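# Strap hair tie around charger and its wound cable

## Task

Slip the hair tie evenly around both the charger and the cable coiled on it, placed well away from either end. Every loop of cable that was coiled on the charger at the start must still be coiled on it at the end, with no loose or dangling part, and the tie must pin each loop against the charger's two wide faces. At the end the charger must rest on the desk, lying flat on one of its wide faces.

## Robot and tools

Robot: two Doosan M1013 arms, left_arm and right_arm, each with a Robotiq 140 two-finger gripper and a wrist camera. Base (URDF root) positions in the scene frame: left_arm (+0.079, +0.615, 0) m, right_arm (+0.010, -0.601, 0) m, both nearly unrotated. The fingers can fold at a hinge. Only the outer quarter of each pad, near the fingertip, grips at the asked force. Nearer the palm the fingers wrap and pull the part in, so a narrow part may slip and a wide one may be squeezed too hard. A fingertip pushed down onto a surface folds easily, so the arm can travel past the surface almost unnoticed and the next grip may fail.

Frames: the scene frame has its origin at table-top height, halfway between the nominal bases; +z is up, +x points out over the table, and left_arm sits on the +y side (image sides do not match these names). Reported positions (m), orientations (quat_wxyz) and velocities use the scene frame. Motion offsets use each arm's own Hand target axes: gripper +z points along the fingers, and the fingers open and close along its y axis. end_effector_position is the point between closed pads; the fingertips stick out about 33 mm past it at small openings and about 9 mm when fully open.

Row layout (all motion tools): one flat list of 18 numbers covering both arms, even if one arm stays still: left dx, dy, dz, rx, ry, rz, gripper position, force_limit, speed, then the same nine for the right arm. dx..rz are offsets, not poses, measured from that arm's Hand target at the start of the action or move, along the Hand target's axes; 1.0 equals 0.6 m or 180 degrees, range -1 to 1; rx, ry, rz form one rotation vector. Six zeros means hold or re-request the current Hand target. The three gripper numbers are absolute settings in [-1, 1]: position +1 fully open (140 mm), about -0.8 pads touch, -1 closes until blocked; force_limit and speed (both start at +1) set grip force (about 14 N at -1 up to 58 N at +1 with a slow close; faster closes grip much harder) and finger speed (about 30 to 250 mm/s). Always resend the current gripper numbers to leave a gripper unchanged; a 0 is a real command.

execute_actions(actions, cameras): actions is a list of up to 15 actions; each action is up to 15 rows, one per 1/30 s step, and a short table repeats its last row. Every row counts from the action's start pose, so repeating an offset moves further. An empty list returns images and the scene number.

move(target, speed, blend, stop_force, zero, blocking, cameras): target is one row or up to 15 rows; every row counts from the Hand targets at the move's start, not from the previous row. speed in m/s, 0.002 to 2 (default 0.25), turning limited to twice that in rad/s; one value or one per target. blend in m rounds corners in a list (0 stops at each). stop_force 10 to 80 N ends an arm's path when it feels that much extra push along its motion; use it only slowly and not while the gripper rotates; leave it out when backing off a contact. zero (default true) resets the force baseline. blocking=false returns early (not with stop_force). Paths ignore obstacles and each other; all fit within 10 s. The result adds a move: line (done, off_target, moving, held, fault) and limits such as paced or held.

wait(seconds 0 to 10); stop() brakes a running move; zoom_image(camera, region [x0,y0,x1,y1], at most 504 by 504 pixels) on cam_high, cam_low, cam_left_wrist or cam_right_wrist; clear_fault(arm) after a reported torque or force fault; read_manual gives licences only; finished_scene(scene) ends the scene for good.

Results: Hand target is the last commanded pose after clipping (each step is clipped to within 70 mm and 16 degrees of the measured pose); the gripper may settle short of it, and the next command re-requests it. object_status: 0 moving, 1 blocked while opening, 2 blocked while closing (a grip), 3 reached position or pads met. position_measured is in counts: 3 open, 75 about 100 mm, 139 about 60 mm, 200 about 20 mm, 230 pads closed. Joint torques, External joint torques and Flange force (gripper axes, includes held weight, noisy) hint at contact. Wrist depth gives 7x7 cells of distance ahead of each wrist camera, in mm. MOTOR HOT warns of a heat stop lasting 30 to 60 s.

Avoid: commanding poses past a firm contact (the arms are stiff; 144 N or joint load limits cause fault stops), fast touches, arms touching each other or one gripper closing on the other's fingers, sweeping a gripper near its own base, dropping or flinging parts, releasing moving parts, anything leaving the table, heavy off-centre loads, and long stretched-out holds that heat motors. Move slowly near objects and confirm grips and placement with cameras.

Each tool is called after ">>>" by a JSON object that holds its "fn" and its "kwargs".

## Session

I'll start by looking at the scene.

>>> {"fn": "execute_actions", "kwargs": {"actions": []}}

Scene clock: 0.00 s.
left_arm: end_effector_position=(+0.4052, -0.1334, +0.2184) position_measured=3 object_status=3 end_effector_quat_wxyz=(-0.278, -0.012, +0.959, +0.058) | right_arm: end_effector_position=(+0.5860, -0.2700, +0.2119) position_measured=3 object_status=3 end_effector_quat_wxyz=(+0.675, -0.332, -0.656, -0.060)
Joint positions: left_arm=[-1.036 0.678 1.142 -0.423 1.715 3.674] | right_arm=[0.151 0.782 1.473 0.865 2.142 -0.557]
Joint velocities: within noise
Joint torques (N m): no reading
External joint torques (N m): no reading
Flange force (N): no reading
Wrist depth (mm): cam_left_wrist=[375 385 402 415 428 450 462 / 361 374 381 397 412 423 444 / 347 357 371 385 394 410 429 / 339 131 355 378 380 151 125 / - 331 341 357 375 375 107 / - 323 329 338 351 365 102 / - 313 323 325 337 353 358] | cam_right_wrist=[- 3201 227 239 355 881 864 / 3071 - 251 4058 1377 916 765 / 446 2841 3113 - 1024 668 564 / 482 134 812 687 577 506 411 / - 134 603 515 478 366 113 / 550 530 460 402 361 326 275 / 465 413 366 331 301 276 251]
Hand target: left_arm +0.4052, -0.1334, +0.2184; -0.278, -0.012, +0.959, +0.058 | right_arm +0.5860, -0.2700, +0.2119; +0.675, -0.332, -0.656, -0.060
Tool commands: left_gripper/position=+1.0 left_gripper/force_limit=+1.0 left_gripper/speed=+1.0 right_gripper/position=+1.0 right_gripper/force_limit=+1.0 right_gripper/speed=+1.0

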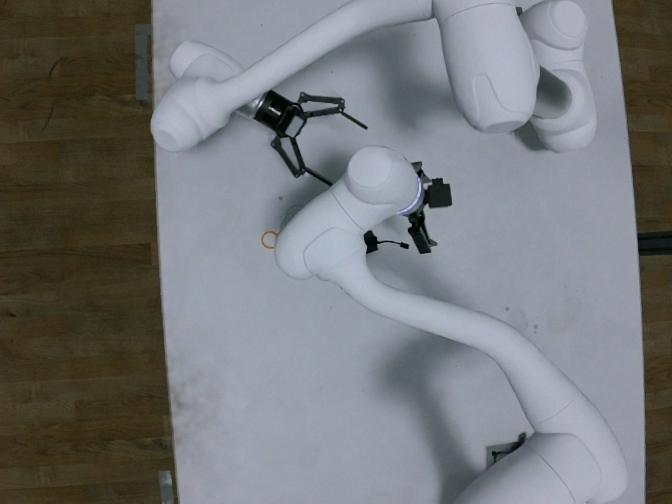

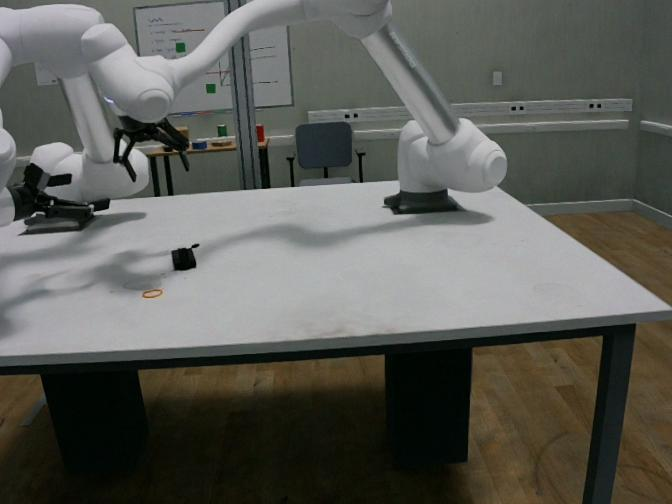

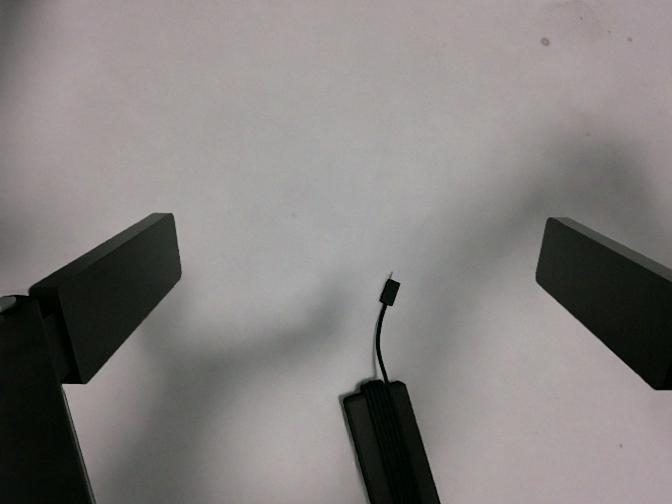

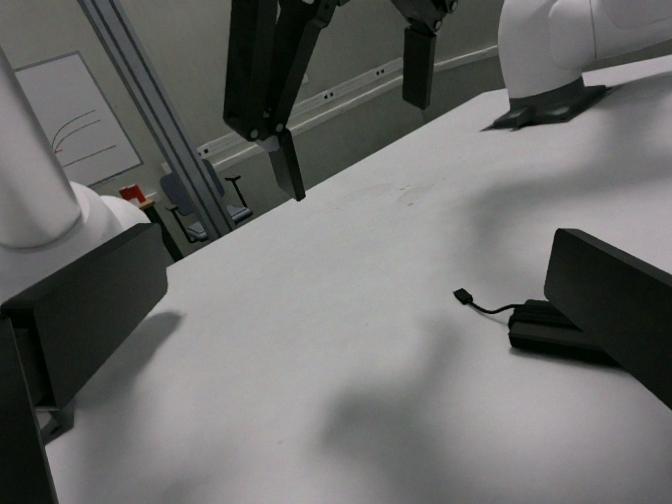

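>>> {"fn": "zoom_image", "kwargs": {"camera": "cam_low", "region": [120, 220, 240, 310]}}

>>> {"fn": "zoom_image", "kwargs": {"camera": "cam_left_wrist", "region": [310, 250, 470, 504]}}

>>> {"fn": "zoom_image", "kwargs": {"camera": "cam_high", "region": [240, 200, 440, 290]}}

Scaled by 4.200 from the camera's 672x504 image, which has a finer 960x720 frame.

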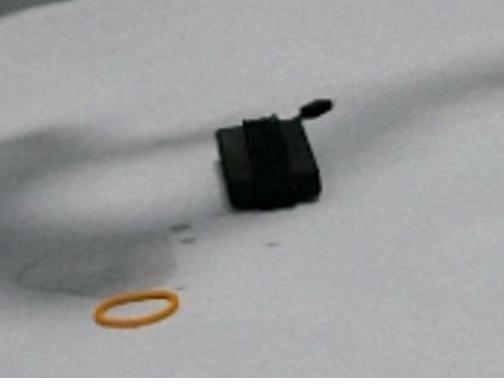

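Scaled by 1.984 from the camera's 672x504 image, which has a finer 960x720 frame.

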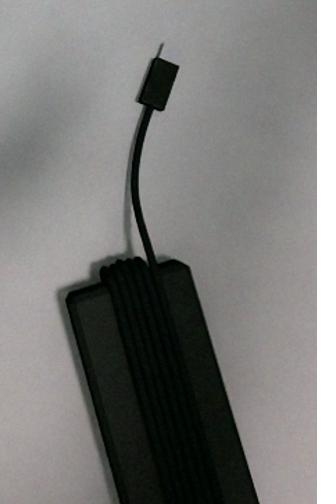

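Scaled by 2.520 from the camera's 672x504 image, which has a finer 960x720 frame.

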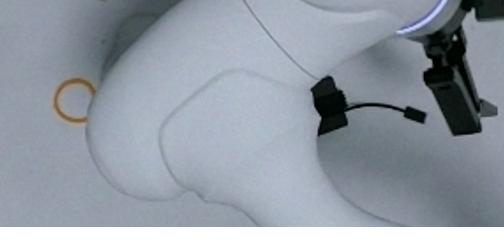

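>>> {"fn": "move", "kwargs": {"target": [-0.0433, 0.0637, -0.102, 0.0375, -0.1795, 0.0077, 1.0, 1.0, 1.0, 0.1435, -0.223, -0.1808, -0.3087, -0.3688, 0.1626, 1.0, 1.0, 1.0], "speed": 0.5, "cameras": ["all"]}}

Scene clock: 244.47 s.
left_arm: end_effector_position=(+0.4602, -0.1004, +0.2605) position_measured=3 object_status=3 end_effector_quat_wxyz=(+0.001, +0.000, +1.000, +0.000) | right_arm: end_effector_position=(+0.6200, -0.3999, +0.3499) position_measured=3 object_status=3 end_effector_quat_wxyz=(+0.000, +0.707, +0.707, +0.000)
Joint positions: left_arm=[-1.123 0.44 1.348 0.001 1.353 3.588] | right_arm=[0.276 0.143 1.578 -0.001 1.421 0.266]
Joint torques (N m): left_arm=[0.84 -87.12 -41.44 4.2 -0.09 0.53] | right_arm=[0.9 -59.87 -39.71 4.59 0.58 0.01]
External joint torques (N m): left_arm=[-0.79 0.99 -0.01 0.02 0.11 -0.53] | right_arm=[-0.68 3.14 -2.13 -0.24 -0.6 -0.01]
Flange force (N): left_arm=[0.7 -2.2 0.2] | right_arm=[1.7 8.6 -1.4]
Wrist depth (mm): cam_left_wrist=[347 351 347 347 349 347 347 / 370 371 377 371 370 370 370 / 393 398 395 386 395 393 391 / 413 131 419 421 424 151 125 / - 447 453 455 456 455 107 / - 494 479 489 485 488 490 / - 534 539 538 539 537 -] | cam_right_wrist=[431 433 430 433 436 435 435 / 455 446 455 459 459 461 458 / 476 522 484 481 485 484 485 / - 134 510 511 511 506 505 / - 540 542 544 540 - 113 / - 603 574 584 587 - 108 / 630 - 621 630 616 - 640]
Hand target: left_arm +0.4602, -0.1004, +0.2605; +0.001, +0.000, +1.000, +0.000 | right_arm +0.6200, -0.3999, +0.3499; +0.000, +0.707, +0.707, +0.000
Off the commanded pose: left_arm 0.000 m, 0 deg | right_arm 0.000 m, 0 deg.
move: done
camera_calibration:
cam_left_wrist: T_world_to_cam=[[-0.00202965, 0.999878, -0.0154576, 0.115344], [0.934968, 0.00738065, 0.354655, -0.519777], [0.354726, -0.0137325, -0.934869, 0.225155], [0, 0, 0, 1]] pos_world=[0.40634, -0.108401, 0.396615]
cam_right_wrist: T_world_to_cam=[[0.999461, 0.0321945, 0.00639608, -0.598538], [0.0281468, -0.940873, 0.337588, -0.505633], [0.0168864, -0.337226, -0.941272, 0.322488], [0, 0, 0, 1]] pos_world=[0.607002, -0.347716, 0.478073]

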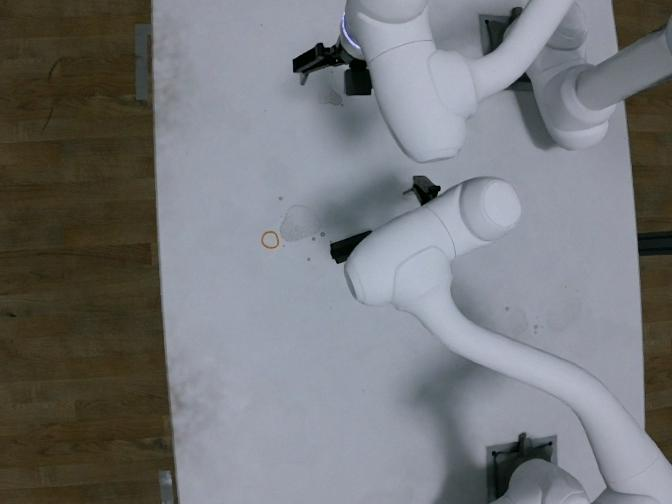

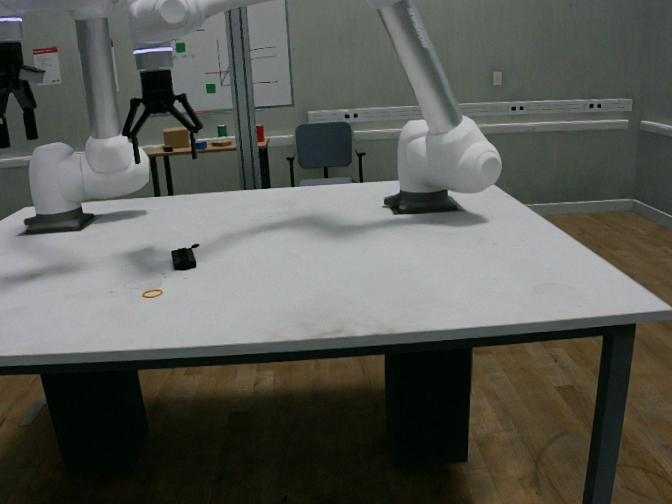

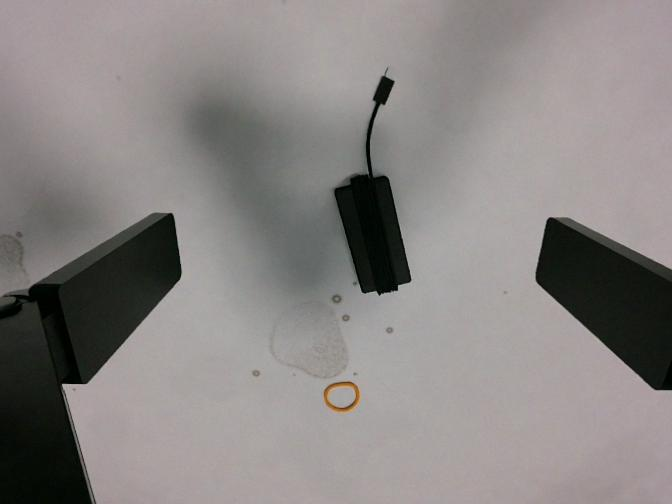

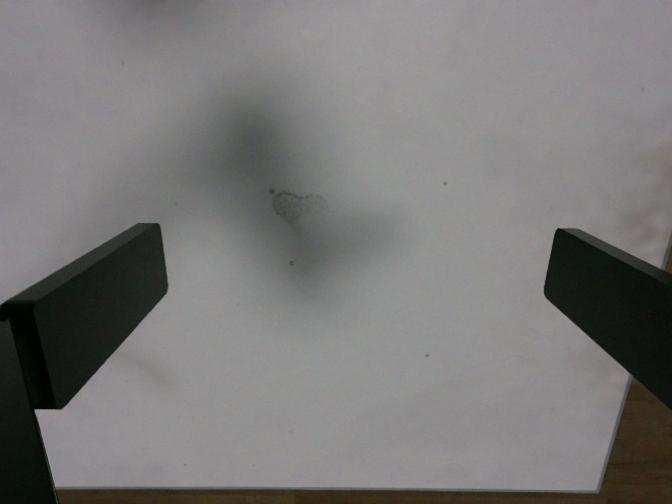

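>>> {"fn": "zoom_image", "kwargs": {"camera": "cam_left_wrist", "region": [300, 50, 440, 190]}}

>>> {"fn": "zoom_image", "kwargs": {"camera": "cam_left_wrist", "region": [310, 160, 430, 310]}}

>>> {"fn": "zoom_image", "kwargs": {"camera": "cam_left_wrist", "region": [290, 350, 390, 430]}}

>>> {"fn": "zoom_image", "kwargs": {"camera": "cam_low", "region": [130, 230, 220, 310]}}

Scaled by 3.600 from the camera's 672x504 image, which has a finer 960x720 frame.

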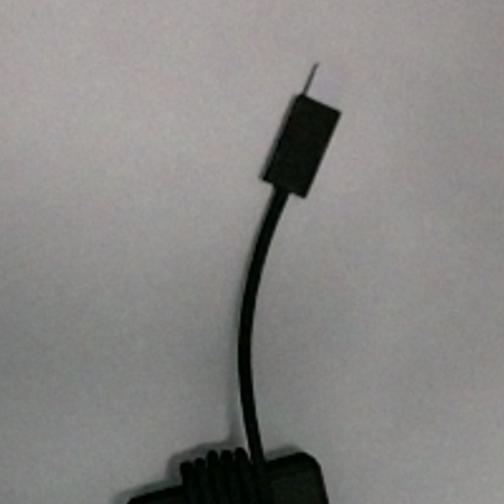

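Scaled by 3.360 from the camera's 672x504 image, which has a finer 960x720 frame.

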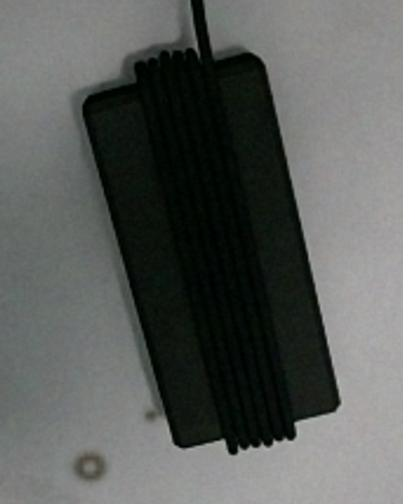

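Scaled by 5.040 from the camera's 672x504 image, which has a finer 960x720 frame.

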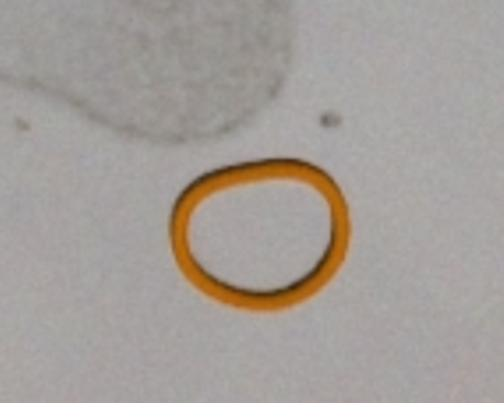

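Scaled by 5.600 from the camera's 672x504 image, which has a finer 960x720 frame.

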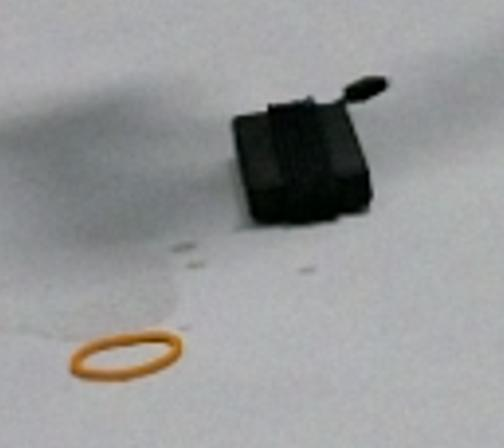

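>>> {"fn": "zoom_image", "kwargs": {"camera": "cam_low", "region": [160, 235, 208, 275]}}

Scaled by 10.500 from the camera's 672x504 image, which has a finer 960x720 frame.

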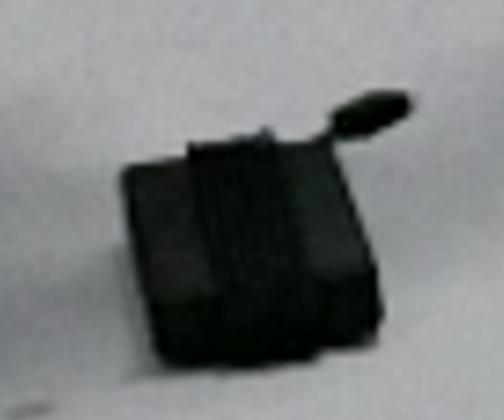

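>>> {"fn": "move", "kwargs": {"target": [-0.055, 0.0232, 0.2342, 0, 0, -0.0844, 1.0, 0.0, -1.0, 0.3333, 0.2083, 0.1667, 0, 0, 0, -1.0, -1.0, 0.5], "speed": 0.4, "cameras": ["cam_left_wrist", "cam_right_wrist", "cam_high"]}}

Scene clock: 420.07 s.
left_arm: end_effector_position=(+0.4867, -0.0893, +0.1481) position_measured=3 object_status=3 end_effector_quat_wxyz=(+0.001, -0.106, +0.994, +0.000) | right_arm: end_effector_position=(+0.6751, -0.3078, +0.3031) position_measured=235 object_status=3 end_effector_quat_wxyz=(+0.000, +0.707, +0.707, +0.000)
Joint positions: left_arm=[-1.088 0.5 1.467 0.001 1.173 3.411] | right_arm=[0.378 0.291 1.48 0 1.371 0.368]
Joint torques (N m): left_arm=[0.92 -90.24 -39.34 3.98 -0.08 0.4] | right_arm=[1.4 -75.29 -39.35 4.55 0.58 -0.03]
External joint torques (N m): left_arm=[-0.9 0.36 0.06 0.01 0.09 -0.4] | right_arm=[-1.27 4.05 -2.01 -0.25 -0.6 0.03]
Flange force (N): left_arm=[1.4 -0.9 0.1] | right_arm=[2.6 10.1 -0.5]
Wrist depth (mm): cam_left_wrist=[248 248 248 247 248 247 246 / 262 265 264 263 259 262 261 / 281 282 281 273 277 281 281 / 291 134 300 278 299 150 291 / - 134 321 324 323 328 107 / - 351 349 350 348 350 351 / - 381 373 374 379 384 379] | cam_right_wrist=[388 390 383 391 388 392 393 / 411 425 413 411 411 411 412 / 434 435 432 434 435 435 443 / 458 464 452 118 461 465 454 / 488 - 87 82 94 82 1557 / - - 71 61 - - - / - - - - - - -]
Hand target: left_arm +0.4867, -0.0893, +0.1481; +0.001, -0.106, +0.994, +0.000 (not the last commanded pose) | right_arm +0.6751, -0.3078, +0.3031; +0.000, +0.707, +0.707, +0.000 (not the last commanded pose)
Off the commanded pose: left_arm 0.029 m, 3 deg | right_arm 0.139 m, 0 deg.
move: held (right_arm; a check stopped the path), off_target (left_arm; braked when a check withheld steps of right_arm); limits=held
pose unreachable (right arm): on one or more control steps of this call, first in action 0 (counted from 0), this arm could not follow its commanded pose, so it was not sent that pose on those steps. It may still have moved: this result reports where it is.
cause: moving toward the commanded pose would bring a part of the arm too close to another arm (a part of this arm just beyond joint 4 (forearm roll) and a part of the left arm just beyond its joint 4 (forearm roll), 38 mm apart when this arm was first held).
camera_calibration:
cam_left_wrist: T_world_to_cam=[[-0.212457, 0.977043, -0.0157906, 0.203018], [0.912497, 0.20415, 0.354501, -0.476202], [0.349587, 0.0609072, -0.934922, 0.120111], [0, 0, 0, 1]] pos_world=[0.435677, -0.108456, 0.284315]
cam_right_wrist: T_world_to_cam=[[0.999433, 0.0329237, 0.00702327, -0.656239], [0.0286421, -0.941245, 0.336509, -0.404776], [0.0176897, -0.336117, -0.941654, 0.308448], [0, 0, 0, 1]] pos_world=[0.662005, -0.255713, 0.431271]
Images, in order (width x height): cam_high 672x504, cam_left_wrist 672x504, cam_right_wrist 672x504.

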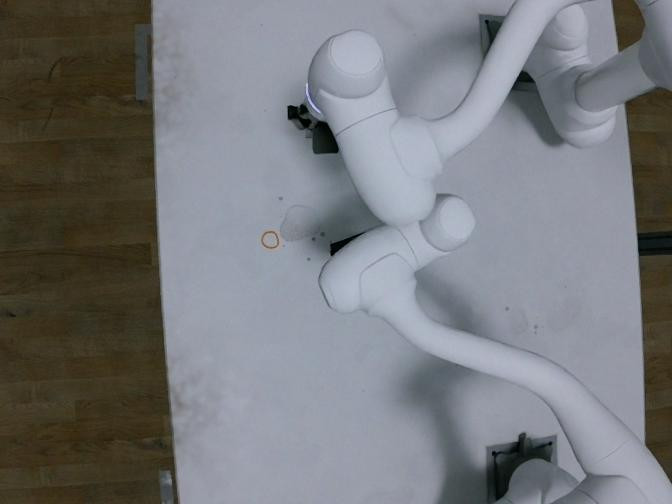

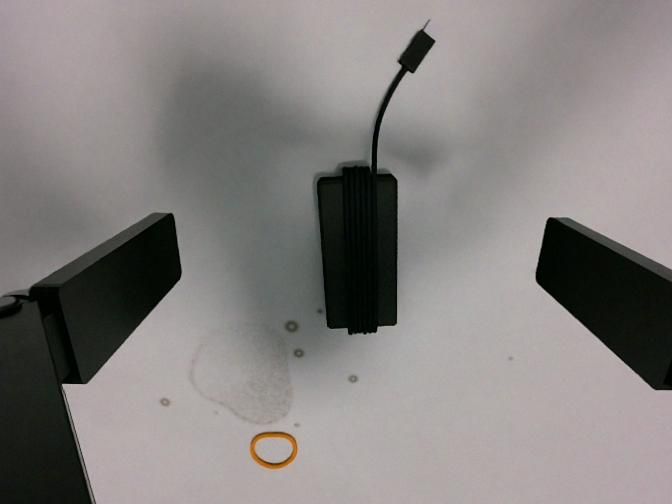

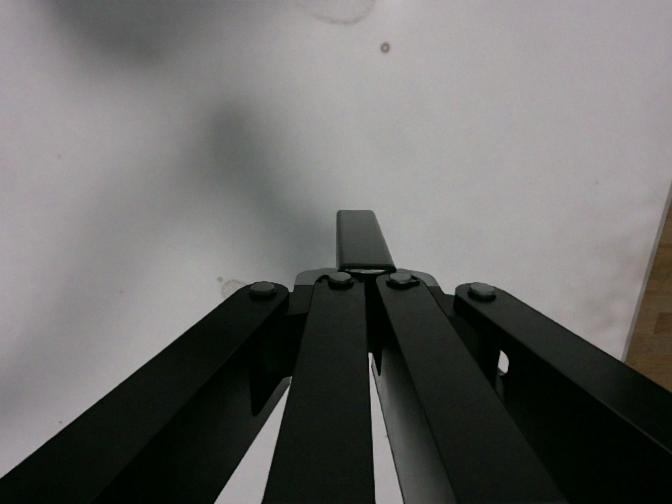

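>>> {"fn": "move", "kwargs": {"target": [[-0.0133, 0.0032, 0.10, 0, 0, -0.0164, 1.0, 0.0, -1.0, -0.2, 0, -0.0833, 0, 0, 0, -1.0, -1.0, 0.5], [-0.0133, 0.0032, 0.1835, 0, 0, -0.0164, 1.0, 0.0, -1.0, -0.2, 0, -0.0833, 0, 0, 0, -1.0, -1.0, 0.5]], "speed": [0.25, 0.1], "blend": [0.02, 0], "cameras": ["cam_left_wrist", "cam_high"]}}

Scene clock: 475.97 s.
left_arm: end_effector_position=(+0.4942, -0.0858, +0.0380) position_measured=3 object_status=3 end_effector_quat_wxyz=(+0.001, -0.131, +0.991, +0.000) | right_arm: end_effector_position=(+0.6751, -0.4278, +0.3530) position_measured=235 object_status=3 end_effector_quat_wxyz=(+0.000, +0.707, +0.707, +0.000)
Joint positions: left_arm=[-1.078 0.584 1.552 0.001 1.005 3.369] | right_arm=[0.215 0.214 1.487 0 1.44 0.205]
Joint torques (N m): left_arm=[0.52 -95.5 -35.85 3.67 -0.09 0.52] | right_arm=[1.36 -66.72 -40.05 4.51 0.5 0.03]
External joint torques (N m): left_arm=[-0.53 1.99 0.07 -0.04 0.09 -0.52] | right_arm=[-1.5 3.01 -1.74 -0.18 -0.52 -0.03]
Flange force (N): left_arm=[0.6 -2.8 1.6] | right_arm=[-0.1 8.3 -1.1]
Wrist depth (mm): cam_left_wrist=[149 149 151 149 149 149 149 / 160 158 158 158 158 158 158 / 169 168 169 166 169 168 169 / 178 133 180 155 178 175 175 / - 191 194 169 188 194 107 / - 210 211 184 207 209 210 / - 229 229 230 228 229 229] | cam_right_wrist=[435 435 425 433 433 438 440 / 456 458 459 459 457 - 463 / 486 487 487 484 492 487 493 / 504 506 501 118 522 518 1466 / 542 - 87 82 94 83 1600 / - - 71 61 - - - / - - - - - - -]
Hand target: left_arm +0.4942, -0.0858, +0.0380; +0.001, -0.131, +0.991, +0.000 | right_arm +0.6751, -0.4278, +0.3530; +0.000, +0.707, +0.707, +0.000
Off the commanded pose: left_arm 0.000 m, 0 deg | right_arm 0.000 m, 0 deg.
move: done
camera_calibration:
cam_left_wrist: T_world_to_cam=[[-0.262549, 0.964788, -0.0158849, 0.223215], [0.900755, 0.250961, 0.354484, -0.435012], [0.345989, 0.0787612, -0.934927, 0.0176097], [0, 0, 0, 1]] pos_world=[0.444352, -0.107571, 0.174215]
Images, in order (width x height): cam_high 672x504, cam_left_wrist 672x504.

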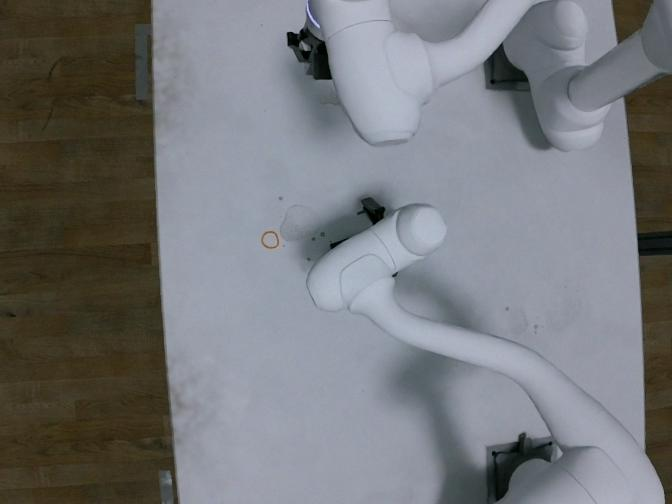

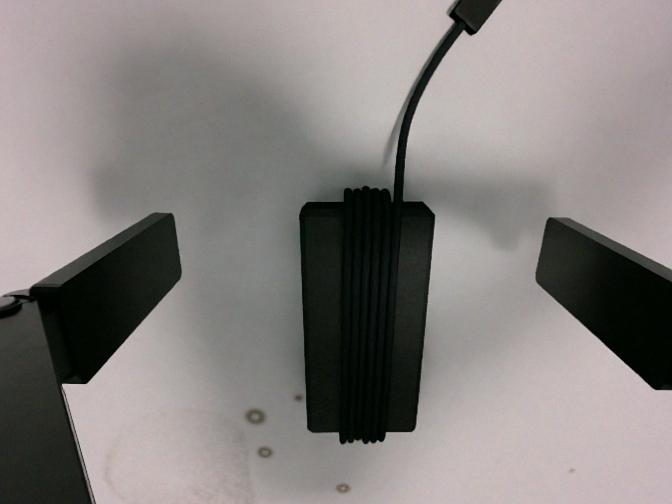

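>>> {"fn": "move", "kwargs": {"target": [0, 0, -0.004, 0, 0, 0, -1.0, 0.0, -1.0, 0, 0, 0, 0, 0, 0, -1.0, -1.0, 0.5], "speed": 0.1, "cameras": ["cam_left_wrist"]}}

Scene clock: 510.13 s.
left_arm: end_effector_position=(+0.4942, -0.0858, +0.0404) position_measured=152 object_status=0 end_effector_quat_wxyz=(+0.001, -0.131, +0.991, +0.000) | right_arm: end_effector_position=(+0.6751, -0.4278, +0.3530) position_measured=235 object_status=3 end_effector_quat_wxyz=(+0.000, +0.707, +0.707, +0.000)
Joint positions: left_arm=[-1.078 0.582 1.551 0.001 1.008 3.369] | right_arm=[0.215 0.214 1.487 0 1.44 0.205]
Joint torques (N m): left_arm=[2.5 -87.91 -34.35 4.3 -1.77 0.68] | right_arm=[1.11 -67.12 -39.63 4.52 0.54 -0.12]
External joint torques (N m): left_arm=[-2.54 -5.7 -1.6 -0.65 1.77 -0.68] | right_arm=[-0.9 3.09 -2.26 -0.17 -0.56 0.12]
Flange force (N): left_arm=[4.5 1.3 -8.6] | right_arm=[1.2 9.2 -1.9]
Wrist depth (mm): cam_left_wrist=[151 151 151 151 150 151 151 / 162 160 161 160 160 160 162 / 170 171 171 168 168 170 171 / 183 181 133 157 147 180 183 / - 81 86 170 170 81 81 / - 72 57 183 206 - - / - - - 232 231 - -] | cam_right_wrist=[435 439 436 436 436 436 438 / 460 460 458 452 458 462 462 / 466 486 486 493 490 494 493 / 519 514 513 118 507 514 1476 / 546 532 87 82 93 83 1612 / - - 71 61 - - - / - - - - - - -]
Hand target: left_arm +0.4942, -0.0858, +0.0404; +0.001, -0.131, +0.991, +0.000 | right_arm +0.6751, -0.4278, +0.3530; +0.000, +0.707, +0.707, +0.000
Off the commanded pose: left_arm 0.000 m, 0 deg | right_arm 0.000 m, 0 deg.
move: done
camera_calibration:
cam_left_wrist: T_world_to_cam=[[-0.262496, 0.964804, -0.0157605, 0.223209], [0.900772, 0.250866, 0.354508, -0.435885], [0.345985, 0.0788604, -0.93492, 0.0198648], [0, 0, 0, 1]] pos_world=[0.444352, -0.107571, 0.176615]
Images, in order (width x height): cam_left_wrist 672x504.

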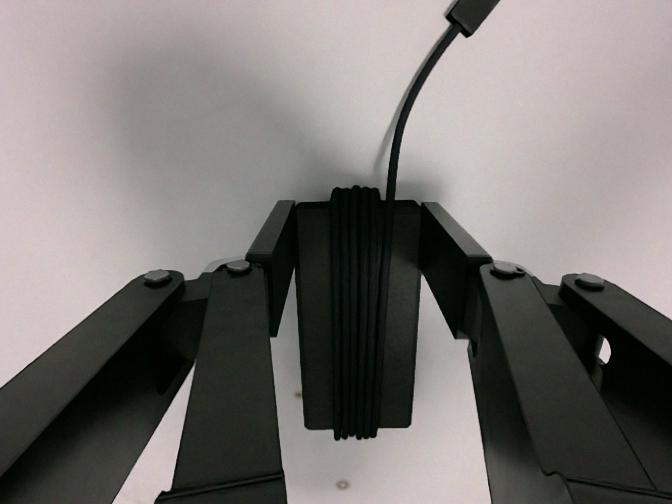

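>>> {"fn": "move", "kwargs": {"target": [0, 0, -0.2, 0, 0, 0, -1.0, 0.0, -1.0, 0, 0, 0, 0, 0, 0, -1.0, -1.0, 0.5], "speed": 0.12, "cameras": ["cam_left_wrist", "cam_low"]}}

Scene clock: 522.90 s.
left_arm: end_effector_position=(+0.4941, -0.0858, +0.1603) position_measured=152 object_status=2 end_effector_quat_wxyz=(+0.001, -0.131, +0.991, +0.000) | right_arm: end_effector_position=(+0.6751, -0.4278, +0.3530) position_measured=235 object_status=3 end_effector_quat_wxyz=(+0.000, +0.707, +0.707, +0.000)
Joint positions: left_arm=[-1.078 0.494 1.454 0.001 1.193 3.37] | right_arm=[0.215 0.214 1.487 0 1.44 0.205]
Joint torques (N m): left_arm=[0.53 -91.95 -41.56 4.14 -0.16 0.44] | right_arm=[1.59 -67.37 -39.96 4.52 0.54 -0.13]
External joint torques (N m): left_arm=[-0.54 3.11 2.21 -0.14 0.16 -0.44] | right_arm=[-1.61 3.5 -1.84 -0.18 -0.56 0.13]
Flange force (N): left_arm=[1.3 0.1 3.8] | right_arm=[0.2 9.2 -1.1]
Wrist depth (mm): cam_left_wrist=[- 257 257 258 257 258 257 / - 274 274 275 273 275 274 / - 290 292 285 287 291 291 / - 310 132 157 147 307 312 / - 81 80 166 171 81 82 / - 71 56 184 - - - / - - - - - - -] | cam_right_wrist=[440 435 435 436 437 437 436 / 440 458 458 457 458 463 460 / 484 484 484 496 482 485 493 / 514 513 513 118 515 518 1466 / 544 - 87 82 94 82 1623 / - - 71 61 - - - / - - - - - - -]
Hand target: left_arm +0.4941, -0.0858, +0.1604; +0.001, -0.131, +0.991, +0.000 | right_arm +0.6751, -0.4278, +0.3530; +0.000, +0.707, +0.707, +0.000
Off the commanded pose: left_arm 0.000 m, 0 deg | right_arm 0.000 m, 0 deg.
move: done
camera_calibration:
cam_left_wrist: T_world_to_cam=[[-0.262496, 0.964804, -0.0157605, 0.22495], [0.900772, 0.250866, 0.354508, -0.478235], [0.345985, 0.0788604, -0.93492, 0.132023], [0, 0, 0, 1]] pos_world=[0.444152, -0.107471, 0.296515]
Images, in order (width x height): cam_low 672x504, cam_left_wrist 672x504.

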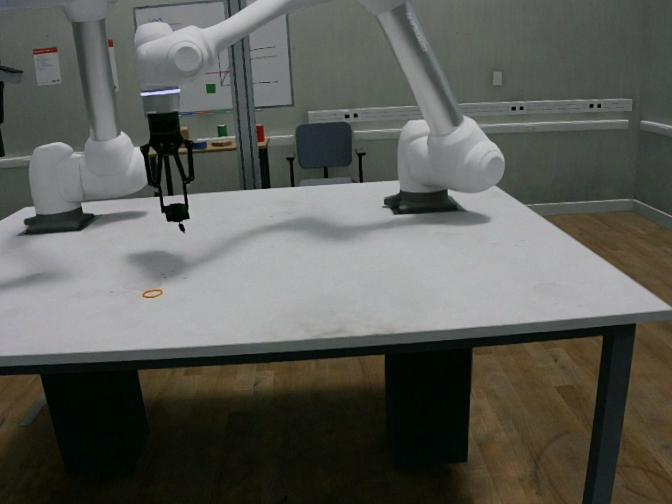

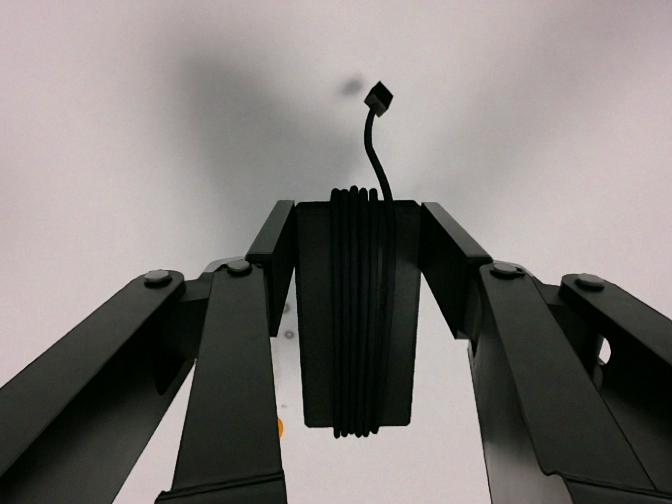

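>>> {"fn": "move", "kwargs": {"target": [[-0.1395, 0.3522, -0.1662, 0, 0, 0.5837, -1.0, 0.0, -1.0, 0.1667, 0.0417, 0.0883, 0, 0, 0, -1.0, -1.0, 0.5], [-0.1395, 0.3522, -0.1662, 0, 0, 0.5837, -1.0, 0.0, -1.0, 0.533, 0.1165, 0.255, 0, 0, 0, -1.0, -1.0, 0.5]], "speed": [0.25, 0.3], "blend": [0.03, 0], "cameras": ["cam_left_wrist", "cam_right_wrist", "cam_high"]}}

Scene clock: 572.07 s.
left_arm: end_effector_position=(+0.5198, +0.1401, +0.2600) position_measured=152 object_status=2 end_effector_quat_wxyz=(+0.001, +0.707, +0.707, +0.000) | right_arm: end_effector_position=(+0.7450, -0.1080, +0.2003) position_measured=235 object_status=3 end_effector_quat_wxyz=(+0.000, +0.707, +0.707, +0.000)
Joint positions: left_arm=[-0.876 0.185 1.694 0.001 1.262 5.406] | right_arm=[0.562 0.584 1.234 0 1.323 0.552]
Joint torques (N m): left_arm=[0.05 -63.11 -42.19 4.13 -0.14 0.44] | right_arm=[1.06 -99.7 -39.32 4.42 0.44 -0.03]
External joint torques (N m): left_arm=[-0.07 3.44 1.64 0.06 0.16 -0.44] | right_arm=[-1.13 1.34 -1.62 -0.18 -0.47 0.03]
Flange force (N): left_arm=[-2.2 1.0 3.5] | right_arm=[2.4 5.7 -0.6]
Wrist depth (mm): cam_left_wrist=[349 350 348 349 349 346 347 / 370 370 371 372 362 370 368 / 393 396 398 387 388 396 395 / 422 418 132 158 146 416 420 / - 81 80 170 170 81 82 / - 71 - 183 - - - / - - - 528 - - -] | cam_right_wrist=[297 297 297 297 297 297 299 / 313 313 312 313 314 315 315 / 331 330 331 331 333 332 329 / 350 350 351 118 350 352 352 / 373 368 87 82 93 82 389 / - - 71 61 - - - / - - - - - - -]
Hand target: left_arm +0.5198, +0.1401, +0.2600; +0.001, +0.707, +0.707, +0.000 | right_arm +0.7450, -0.1079, +0.2002; +0.000, +0.707, +0.707, +0.000
Off the commanded pose: left_arm 0.000 m, 0 deg | right_arm 0.000 m, 0 deg.
move: done
camera_calibration:
cam_left_wrist: T_world_to_cam=[[0.9999, 0.00273959, -0.0139038, -0.506462], [0.00748536, -0.935199, 0.354043, 0.0371891], [-0.0120329, -0.354111, -0.935126, 0.445315], [0, 0, 0, 1]] pos_world=[0.511492, 0.193858, 0.396217]
cam_right_wrist: T_world_to_cam=[[0.999431, 0.032956, 0.00711785, -0.731884], [0.0286407, -0.941244, 0.336511, -0.184121], [0.0177897, -0.336116, -0.941653, 0.277493], [0, 0, 0, 1]] pos_world=[0.731805, -0.0559132, 0.32847]
Images, in order (width x height): cam_high 672x504, cam_left_wrist 672x504, cam_right_wrist 672x504.

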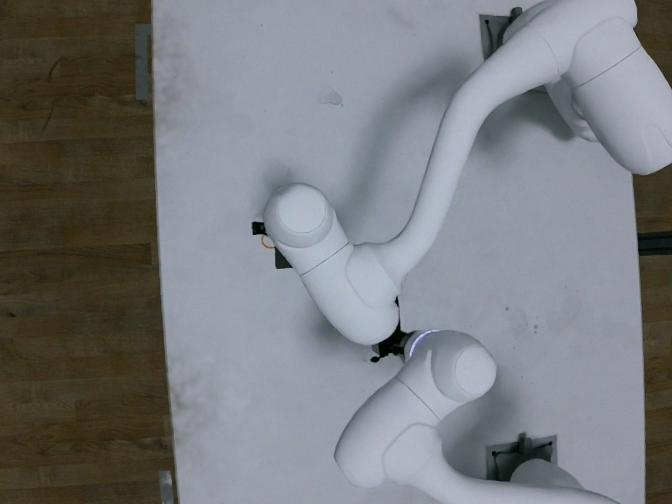

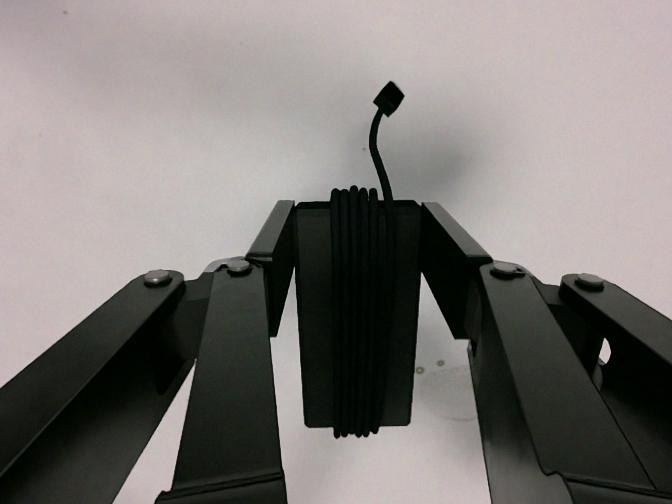

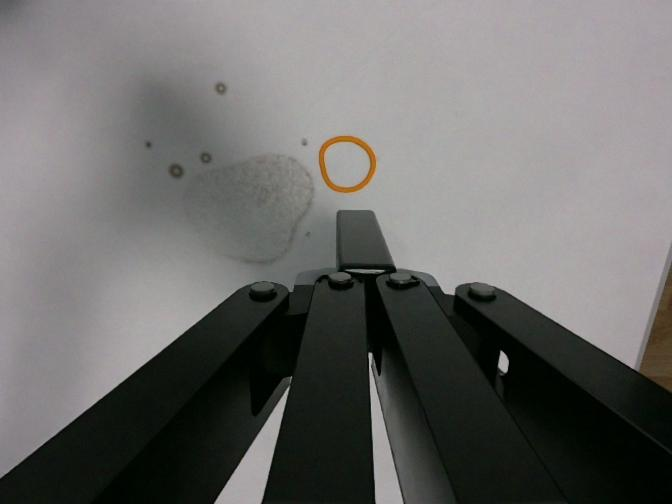

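>>> {"fn": "zoom_image", "kwargs": {"camera": "cam_right_wrist", "region": [300, 120, 420, 280]}}

Scaled by 3.150 from the camera's 672x504 image, which has a finer 960x720 frame.

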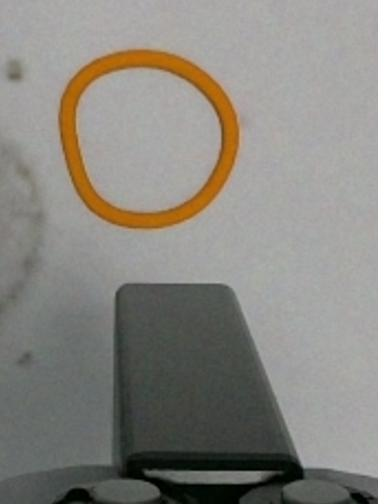

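>>> {"fn": "move", "kwargs": {"target": [0, 0, 0, 0, 0, 0, -1.0, 0.0, -1.0, 0.0157, 0.004, 0.2355, 0, 0, 0, -1.0, -1.0, 0.5], "speed": 0.25, "cameras": ["cam_right_wrist"]}}

>>> {"fn": "zoom_image", "kwargs": {"camera": "cam_right_wrist", "region": [276, 150, 436, 270]}}

Scene clock: 632.63 s.
left_arm: end_effector_position=(+0.5198, +0.1401, +0.2600) position_measured=152 object_status=2 end_effector_quat_wxyz=(+0.001, +0.707, +0.707, +0.000) | right_arm: end_effector_position=(+0.7475, -0.0984, +0.0590) position_measured=235 object_status=3 end_effector_quat_wxyz=(+0.000, +0.707, +0.707, +0.000)
Joint positions: left_arm=[-0.876 0.185 1.694 0.001 1.262 5.406] | right_arm=[0.57 0.677 1.346 0 1.118 0.56]
Joint torques (N m): left_arm=[0.37 -63.26 -42.25 4.08 -0.24 0.48] | right_arm=[1.33 -107.58 -36.19 4.04 0.37 -0.06]
External joint torques (N m): left_arm=[-0.44 3.92 1.89 0.09 0.26 -0.48] | right_arm=[-1.29 4.13 -1.92 -0.09 -0.41 0.06]
Flange force (N): left_arm=[-2.8 0.7 3.9] | right_arm=[4.9 9.6 2.2]
Wrist depth (mm): cam_left_wrist=[335 350 348 351 340 349 347 / 371 371 371 370 370 362 366 / 396 397 393 383 390 393 395 / 423 416 133 157 147 415 423 / - 81 80 170 126 81 81 / - 71 56 184 - - - / - - - 528 - - -] | cam_right_wrist=[170 170 170 170 171 171 171 / - 179 180 180 180 180 180 / 189 190 190 190 190 190 191 / 203 201 201 131 200 202 202 / 214 211 87 82 - 83 215 / - - 71 61 - - - / - - - - - - -]
Hand target: left_arm +0.5198, +0.1401, +0.2600; +0.001, +0.707, +0.707, +0.000 | right_arm +0.7475, -0.0984, +0.0589; +0.000, +0.707, +0.707, +0.000
Off the commanded pose: left_arm 0.000 m, 0 deg | right_arm 0.000 m, 0 deg.
move: done
camera_calibration:
cam_right_wrist: T_world_to_cam=[[0.999431, 0.032956, 0.00711785, -0.733694], [0.0286407, -0.941244, 0.336511, -0.127642], [0.0177897, -0.336116, -0.941653, 0.147714], [0, 0, 0, 1]] pos_world=[0.734305, -0.0463132, 0.18727]
Images, in order (width x height): cam_right_wrist 672x504.

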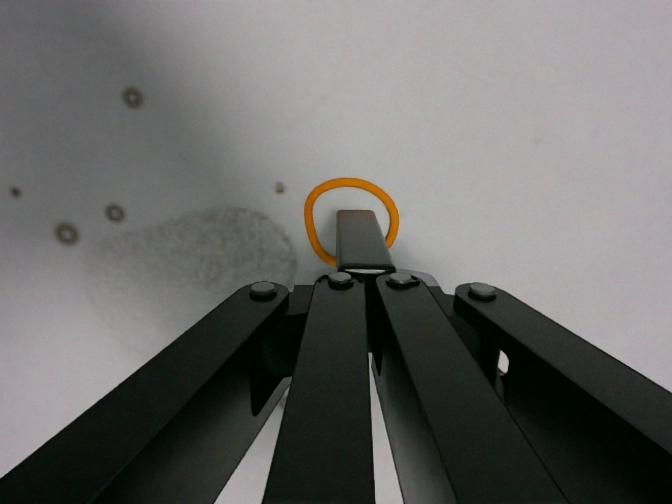

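Scaled by 3.150 from the camera's 672x504 image, which has a finer 960x720 frame.

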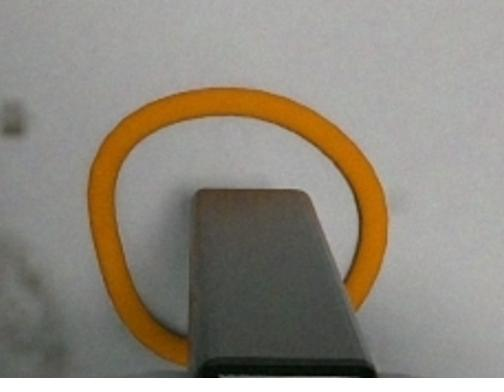

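>>> {"fn": "move", "kwargs": {"target": [[0, 0, 0, 0, 0, 0, -1.0, 0.0, -1.0, -0.001, 0.0003, 0.035, 0, 0, 0, -1.0, -1.0, 0.5], [0, 0, 0, 0, 0, 0, -1.0, 0.0, -1.0, -0.001, 0.0003, 0.058, 0, 0, 0, -1.0, -1.0, 0.5]], "speed": [0.08, 0.012], "stop_force": 10, "cameras": ["cam_right_wrist"]}}

>>> {"fn": "zoom_image", "kwargs": {"camera": "cam_right_wrist", "region": [276, 170, 436, 290]}}

Scene clock: 676.80 s.
left_arm: end_effector_position=(+0.5198, +0.1401, +0.2600) position_measured=152 object_status=2 end_effector_quat_wxyz=(+0.001, +0.707, +0.707, +0.000) | right_arm: end_effector_position=(+0.7477, -0.0990, +0.0343) position_measured=235 object_status=3 end_effector_quat_wxyz=(+0.000, +0.707, +0.707, +0.000)
Joint positions: left_arm=[-0.876 0.185 1.694 0.001 1.262 5.406] | right_arm=[0.569 0.695 1.363 0 1.083 0.559]
Joint torques (N m): left_arm=[1.16 -63.24 -42.15 4.11 -0.13 0.5] | right_arm=[-0.64 -81.89 -25.98 3.28 -2.08 -0.05]
External joint torques (N m): left_arm=[-1.1 3.25 1.76 0.07 0.17 -0.5] | right_arm=[0.51 -22.27 -11.42 0.58 2.04 0.05]
Flange force (N): left_arm=[-2.9 -0.7 3.6] | right_arm=[0.5 -0.4 -27.3]
Wrist depth (mm): cam_left_wrist=[350 350 353 347 347 347 347 / 371 370 371 368 371 370 367 / 400 395 395 390 396 395 394 / 424 415 132 155 146 416 419 / - 81 80 170 167 81 82 / - 71 56 184 - - - / - - - 538 - - -] | cam_right_wrist=[148 150 148 148 149 149 149 / 156 156 156 157 157 157 157 / 165 165 165 164 166 166 166 / 175 175 176 132 175 176 176 / 186 184 87 82 94 83 188 / - - 71 61 - - - / - - - - - - -]
Hand target: left_arm +0.5198, +0.1401, +0.2600; +0.001, +0.707, +0.707, +0.000 | right_arm +0.7477, -0.0990, +0.0343; +0.000, +0.707, +0.707, +0.000 (not the last commanded pose)
Off the commanded pose: left_arm 0.000 m, 0 deg | right_arm 0.010 m, 0 deg.
move: contact (right_arm); path passed 1 of 2 targets
camera_calibration:
cam_right_wrist: T_world_to_cam=[[0.999433, 0.032893, 0.00724896, -0.733724], [0.0285389, -0.941278, 0.336425, -0.119812], [0.0178893, -0.336027, -0.941682, 0.124186], [0, 0, 0, 1]] pos_world=[0.734506, -0.0469125, 0.16257]
Images, in order (width x height): cam_right_wrist 672x504.

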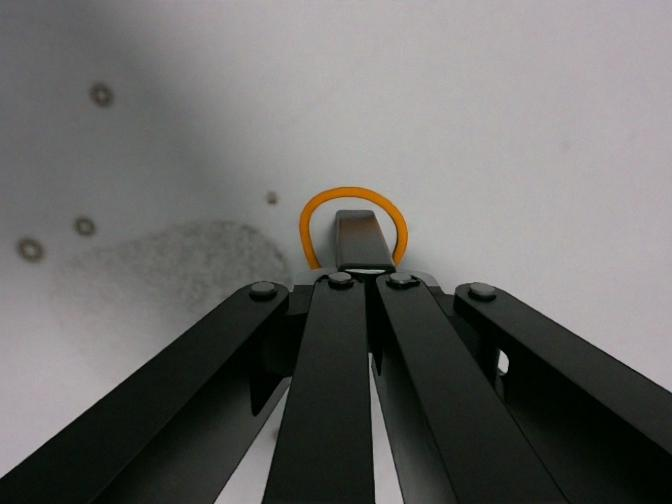

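Scaled by 3.150 from the camera's 672x504 image, which has a finer 960x720 frame.

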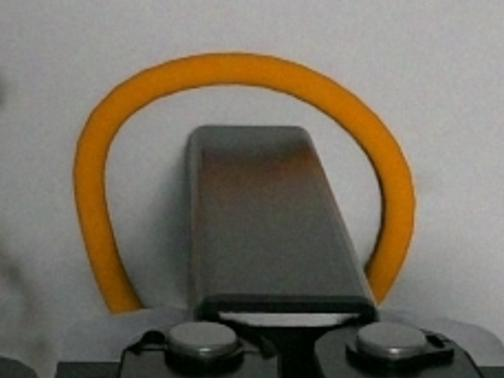

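>>> {"fn": "move", "kwargs": {"target": [[0, 0, 0, 0, 0, 0, -1.0, 0.0, -1.0, 0, 0, -0.0035, 0, 0, 0, -1.0, -1.0, 0.5], [0, 0, 0, 0, 0, 0, -1.0, 0.0, -1.0, 0, 0, -0.0035, 0, 0, 0, -0.5, 0.5, -1.0]], "speed": 0.05, "cameras": ["cam_right_wrist"]}}

>>> {"fn": "zoom_image", "kwargs": {"camera": "cam_right_wrist", "region": [236, 150, 456, 315]}}

Scene clock: 888.27 s.
left_arm: end_effector_position=(+0.5198, +0.1401, +0.2600) position_measured=152 object_status=2 end_effector_quat_wxyz=(+0.001, +0.707, +0.707, +0.000) | right_arm: end_effector_position=(+0.7477, -0.0990, +0.0364) position_measured=192 object_status=0 end_effector_quat_wxyz=(+0.000, +0.707, +0.707, +0.000)
Joint positions: left_arm=[-0.876 0.185 1.694 0.001 1.262 5.406] | right_arm=[0.569 0.694 1.361 0 1.086 0.559]
Joint torques (N m): left_arm=[1.47 -62.72 -42.19 4.13 -0.13 0.56] | right_arm=[0.77 -104.93 -34.64 4 0.52 -0.06]
External joint torques (N m): left_arm=[-1.51 3.26 1.75 0.06 0.15 -0.56] | right_arm=[-0.78 0.79 -2.92 -0.12 -0.56 0.06]
Flange force (N): left_arm=[-3.4 -1.2 3.6] | right_arm=[3.9 7.2 -0.5]
Wrist depth (mm): cam_left_wrist=[352 348 351 345 349 350 353 / 373 368 372 371 370 370 368 / 399 395 398 384 388 396 390 / 423 420 124 157 147 413 425 / - 81 80 170 169 81 82 / - 71 56 183 - - - / - - - 537 - - -] | cam_right_wrist=[150 150 150 150 150 150 151 / 158 158 158 158 158 159 159 / 167 167 167 167 167 168 168 / 177 177 177 175 170 178 178 / 186 87 92 187 95 88 187 / - - 64 199 - 78 - / - - - 217 - - -]
Hand target: left_arm +0.5198, +0.1401, +0.2600; +0.001, +0.707, +0.707, +0.000 | right_arm +0.7477, -0.0990, +0.0364; +0.000, +0.707, +0.707, +0.000
Off the commanded pose: left_arm 0.000 m, 0 deg | right_arm 0.000 m, 0 deg.
move: done
camera_calibration:
cam_right_wrist: T_world_to_cam=[[0.999433, 0.032893, 0.00724896, -0.73374], [0.0285389, -0.941278, 0.336425, -0.120519], [0.0178893, -0.336027, -0.941682, 0.126163], [0, 0, 0, 1]] pos_world=[0.734506, -0.0469125, 0.16467]
Images, in order (width x height): cam_right_wrist 672x504.

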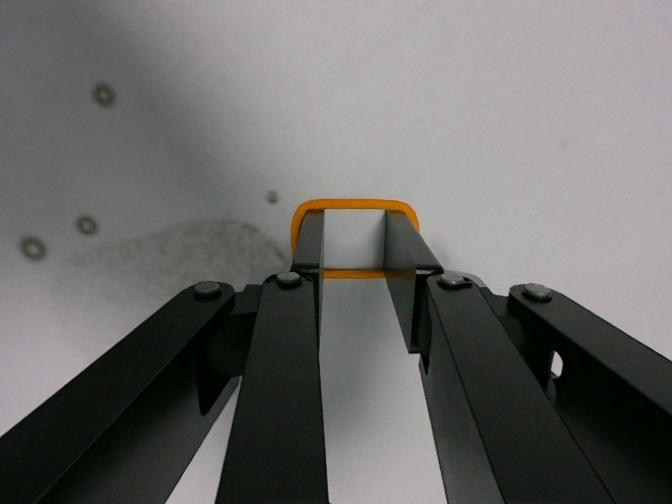

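Scaled by 2.291 from the camera's 672x504 image, which has a finer 960x720 frame.

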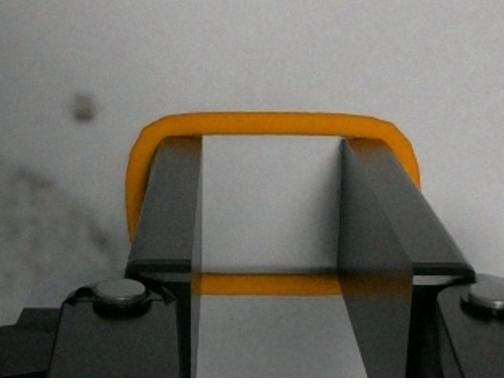

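>>> {"fn": "move", "kwargs": {"target": [0, 0, 0, 0, 0, 0, -1.0, 0.0, -1.0, 0, 0, 0.001, 0, 0, 0, -0.3, 0.5, -1.0], "speed": 0.05, "cameras": ["cam_right_wrist"]}}

>>> {"fn": "zoom_image", "kwargs": {"camera": "cam_right_wrist", "region": [236, 150, 456, 315]}}

Scene clock: 897.50 s.
left_arm: end_effector_position=(+0.5198, +0.1401, +0.2600) position_measured=152 object_status=2 end_effector_quat_wxyz=(+0.001, +0.707, +0.707, +0.000) | right_arm: end_effector_position=(+0.7477, -0.0990, +0.0358) position_measured=167 object_status=0 end_effector_quat_wxyz=(+0.000, +0.707, +0.707, +0.000)
Joint positions: left_arm=[-0.876 0.185 1.694 0.001 1.262 5.406] | right_arm=[0.569 0.694 1.362 0 1.085 0.559]
Joint torques (N m): left_arm=[0.92 -62.99 -42.38 4.12 -0.24 0.5] | right_arm=[1.1 -100.22 -32.31 4.04 0.32 -0.12]
External joint torques (N m): left_arm=[-0.94 3.27 1.9 0.07 0.27 -0.5] | right_arm=[-1.18 -3.84 -5.09 -0.17 -0.35 0.12]
Flange force (N): left_arm=[-2.6 -0.6 3.6] | right_arm=[3.1 6.7 -5.7]
Wrist depth (mm): cam_left_wrist=[350 350 348 350 346 347 344 / 371 372 370 370 370 369 370 / 398 397 396 385 391 391 391 / 420 418 132 158 147 419 417 / - 81 80 171 170 81 82 / - 71 - 182 - - - / - - - 538 - - -] | cam_right_wrist=[149 149 150 150 150 150 150 / 157 157 158 157 158 158 158 / 166 166 166 167 166 167 166 / 176 176 172 177 149 177 178 / - 87 94 188 127 93 92 / - - 64 201 201 - 75 / - - - 216 216 - 69]
Hand target: left_arm +0.5198, +0.1401, +0.2600; +0.001, +0.707, +0.707, +0.000 | right_arm +0.7477, -0.0990, +0.0358; +0.000, +0.707, +0.707, +0.000
Off the commanded pose: left_arm 0.000 m, 0 deg | right_arm 0.000 m, 0 deg.
move: done
camera_calibration:
cam_right_wrist: T_world_to_cam=[[0.999433, 0.032893, 0.00724896, -0.733735], [0.0285389, -0.941278, 0.336425, -0.120317], [0.0178893, -0.336027, -0.941682, 0.125598], [0, 0, 0, 1]] pos_world=[0.734506, -0.0469125, 0.16407]
Images, in order (width x height): cam_right_wrist 672x504.

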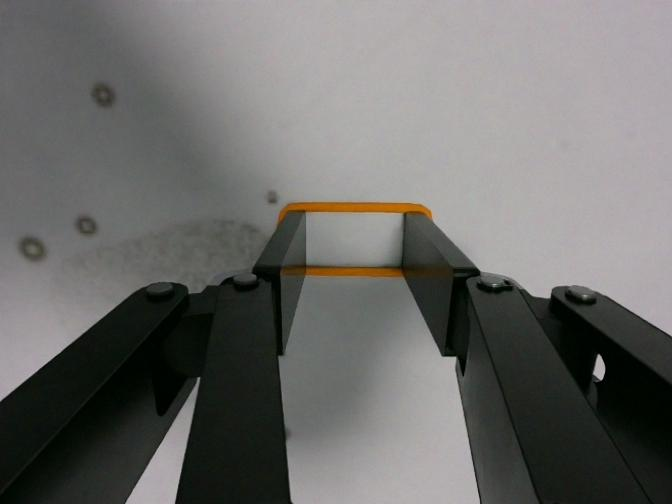

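Scaled by 2.291 from the camera's 672x504 image, which has a finer 960x720 frame.

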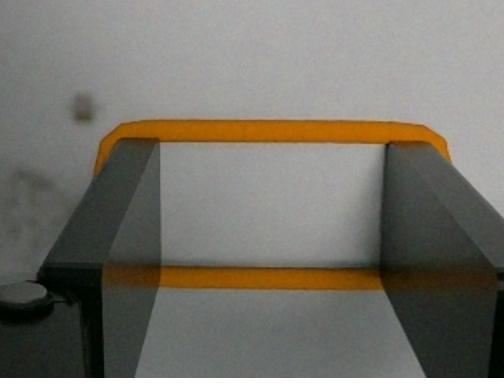

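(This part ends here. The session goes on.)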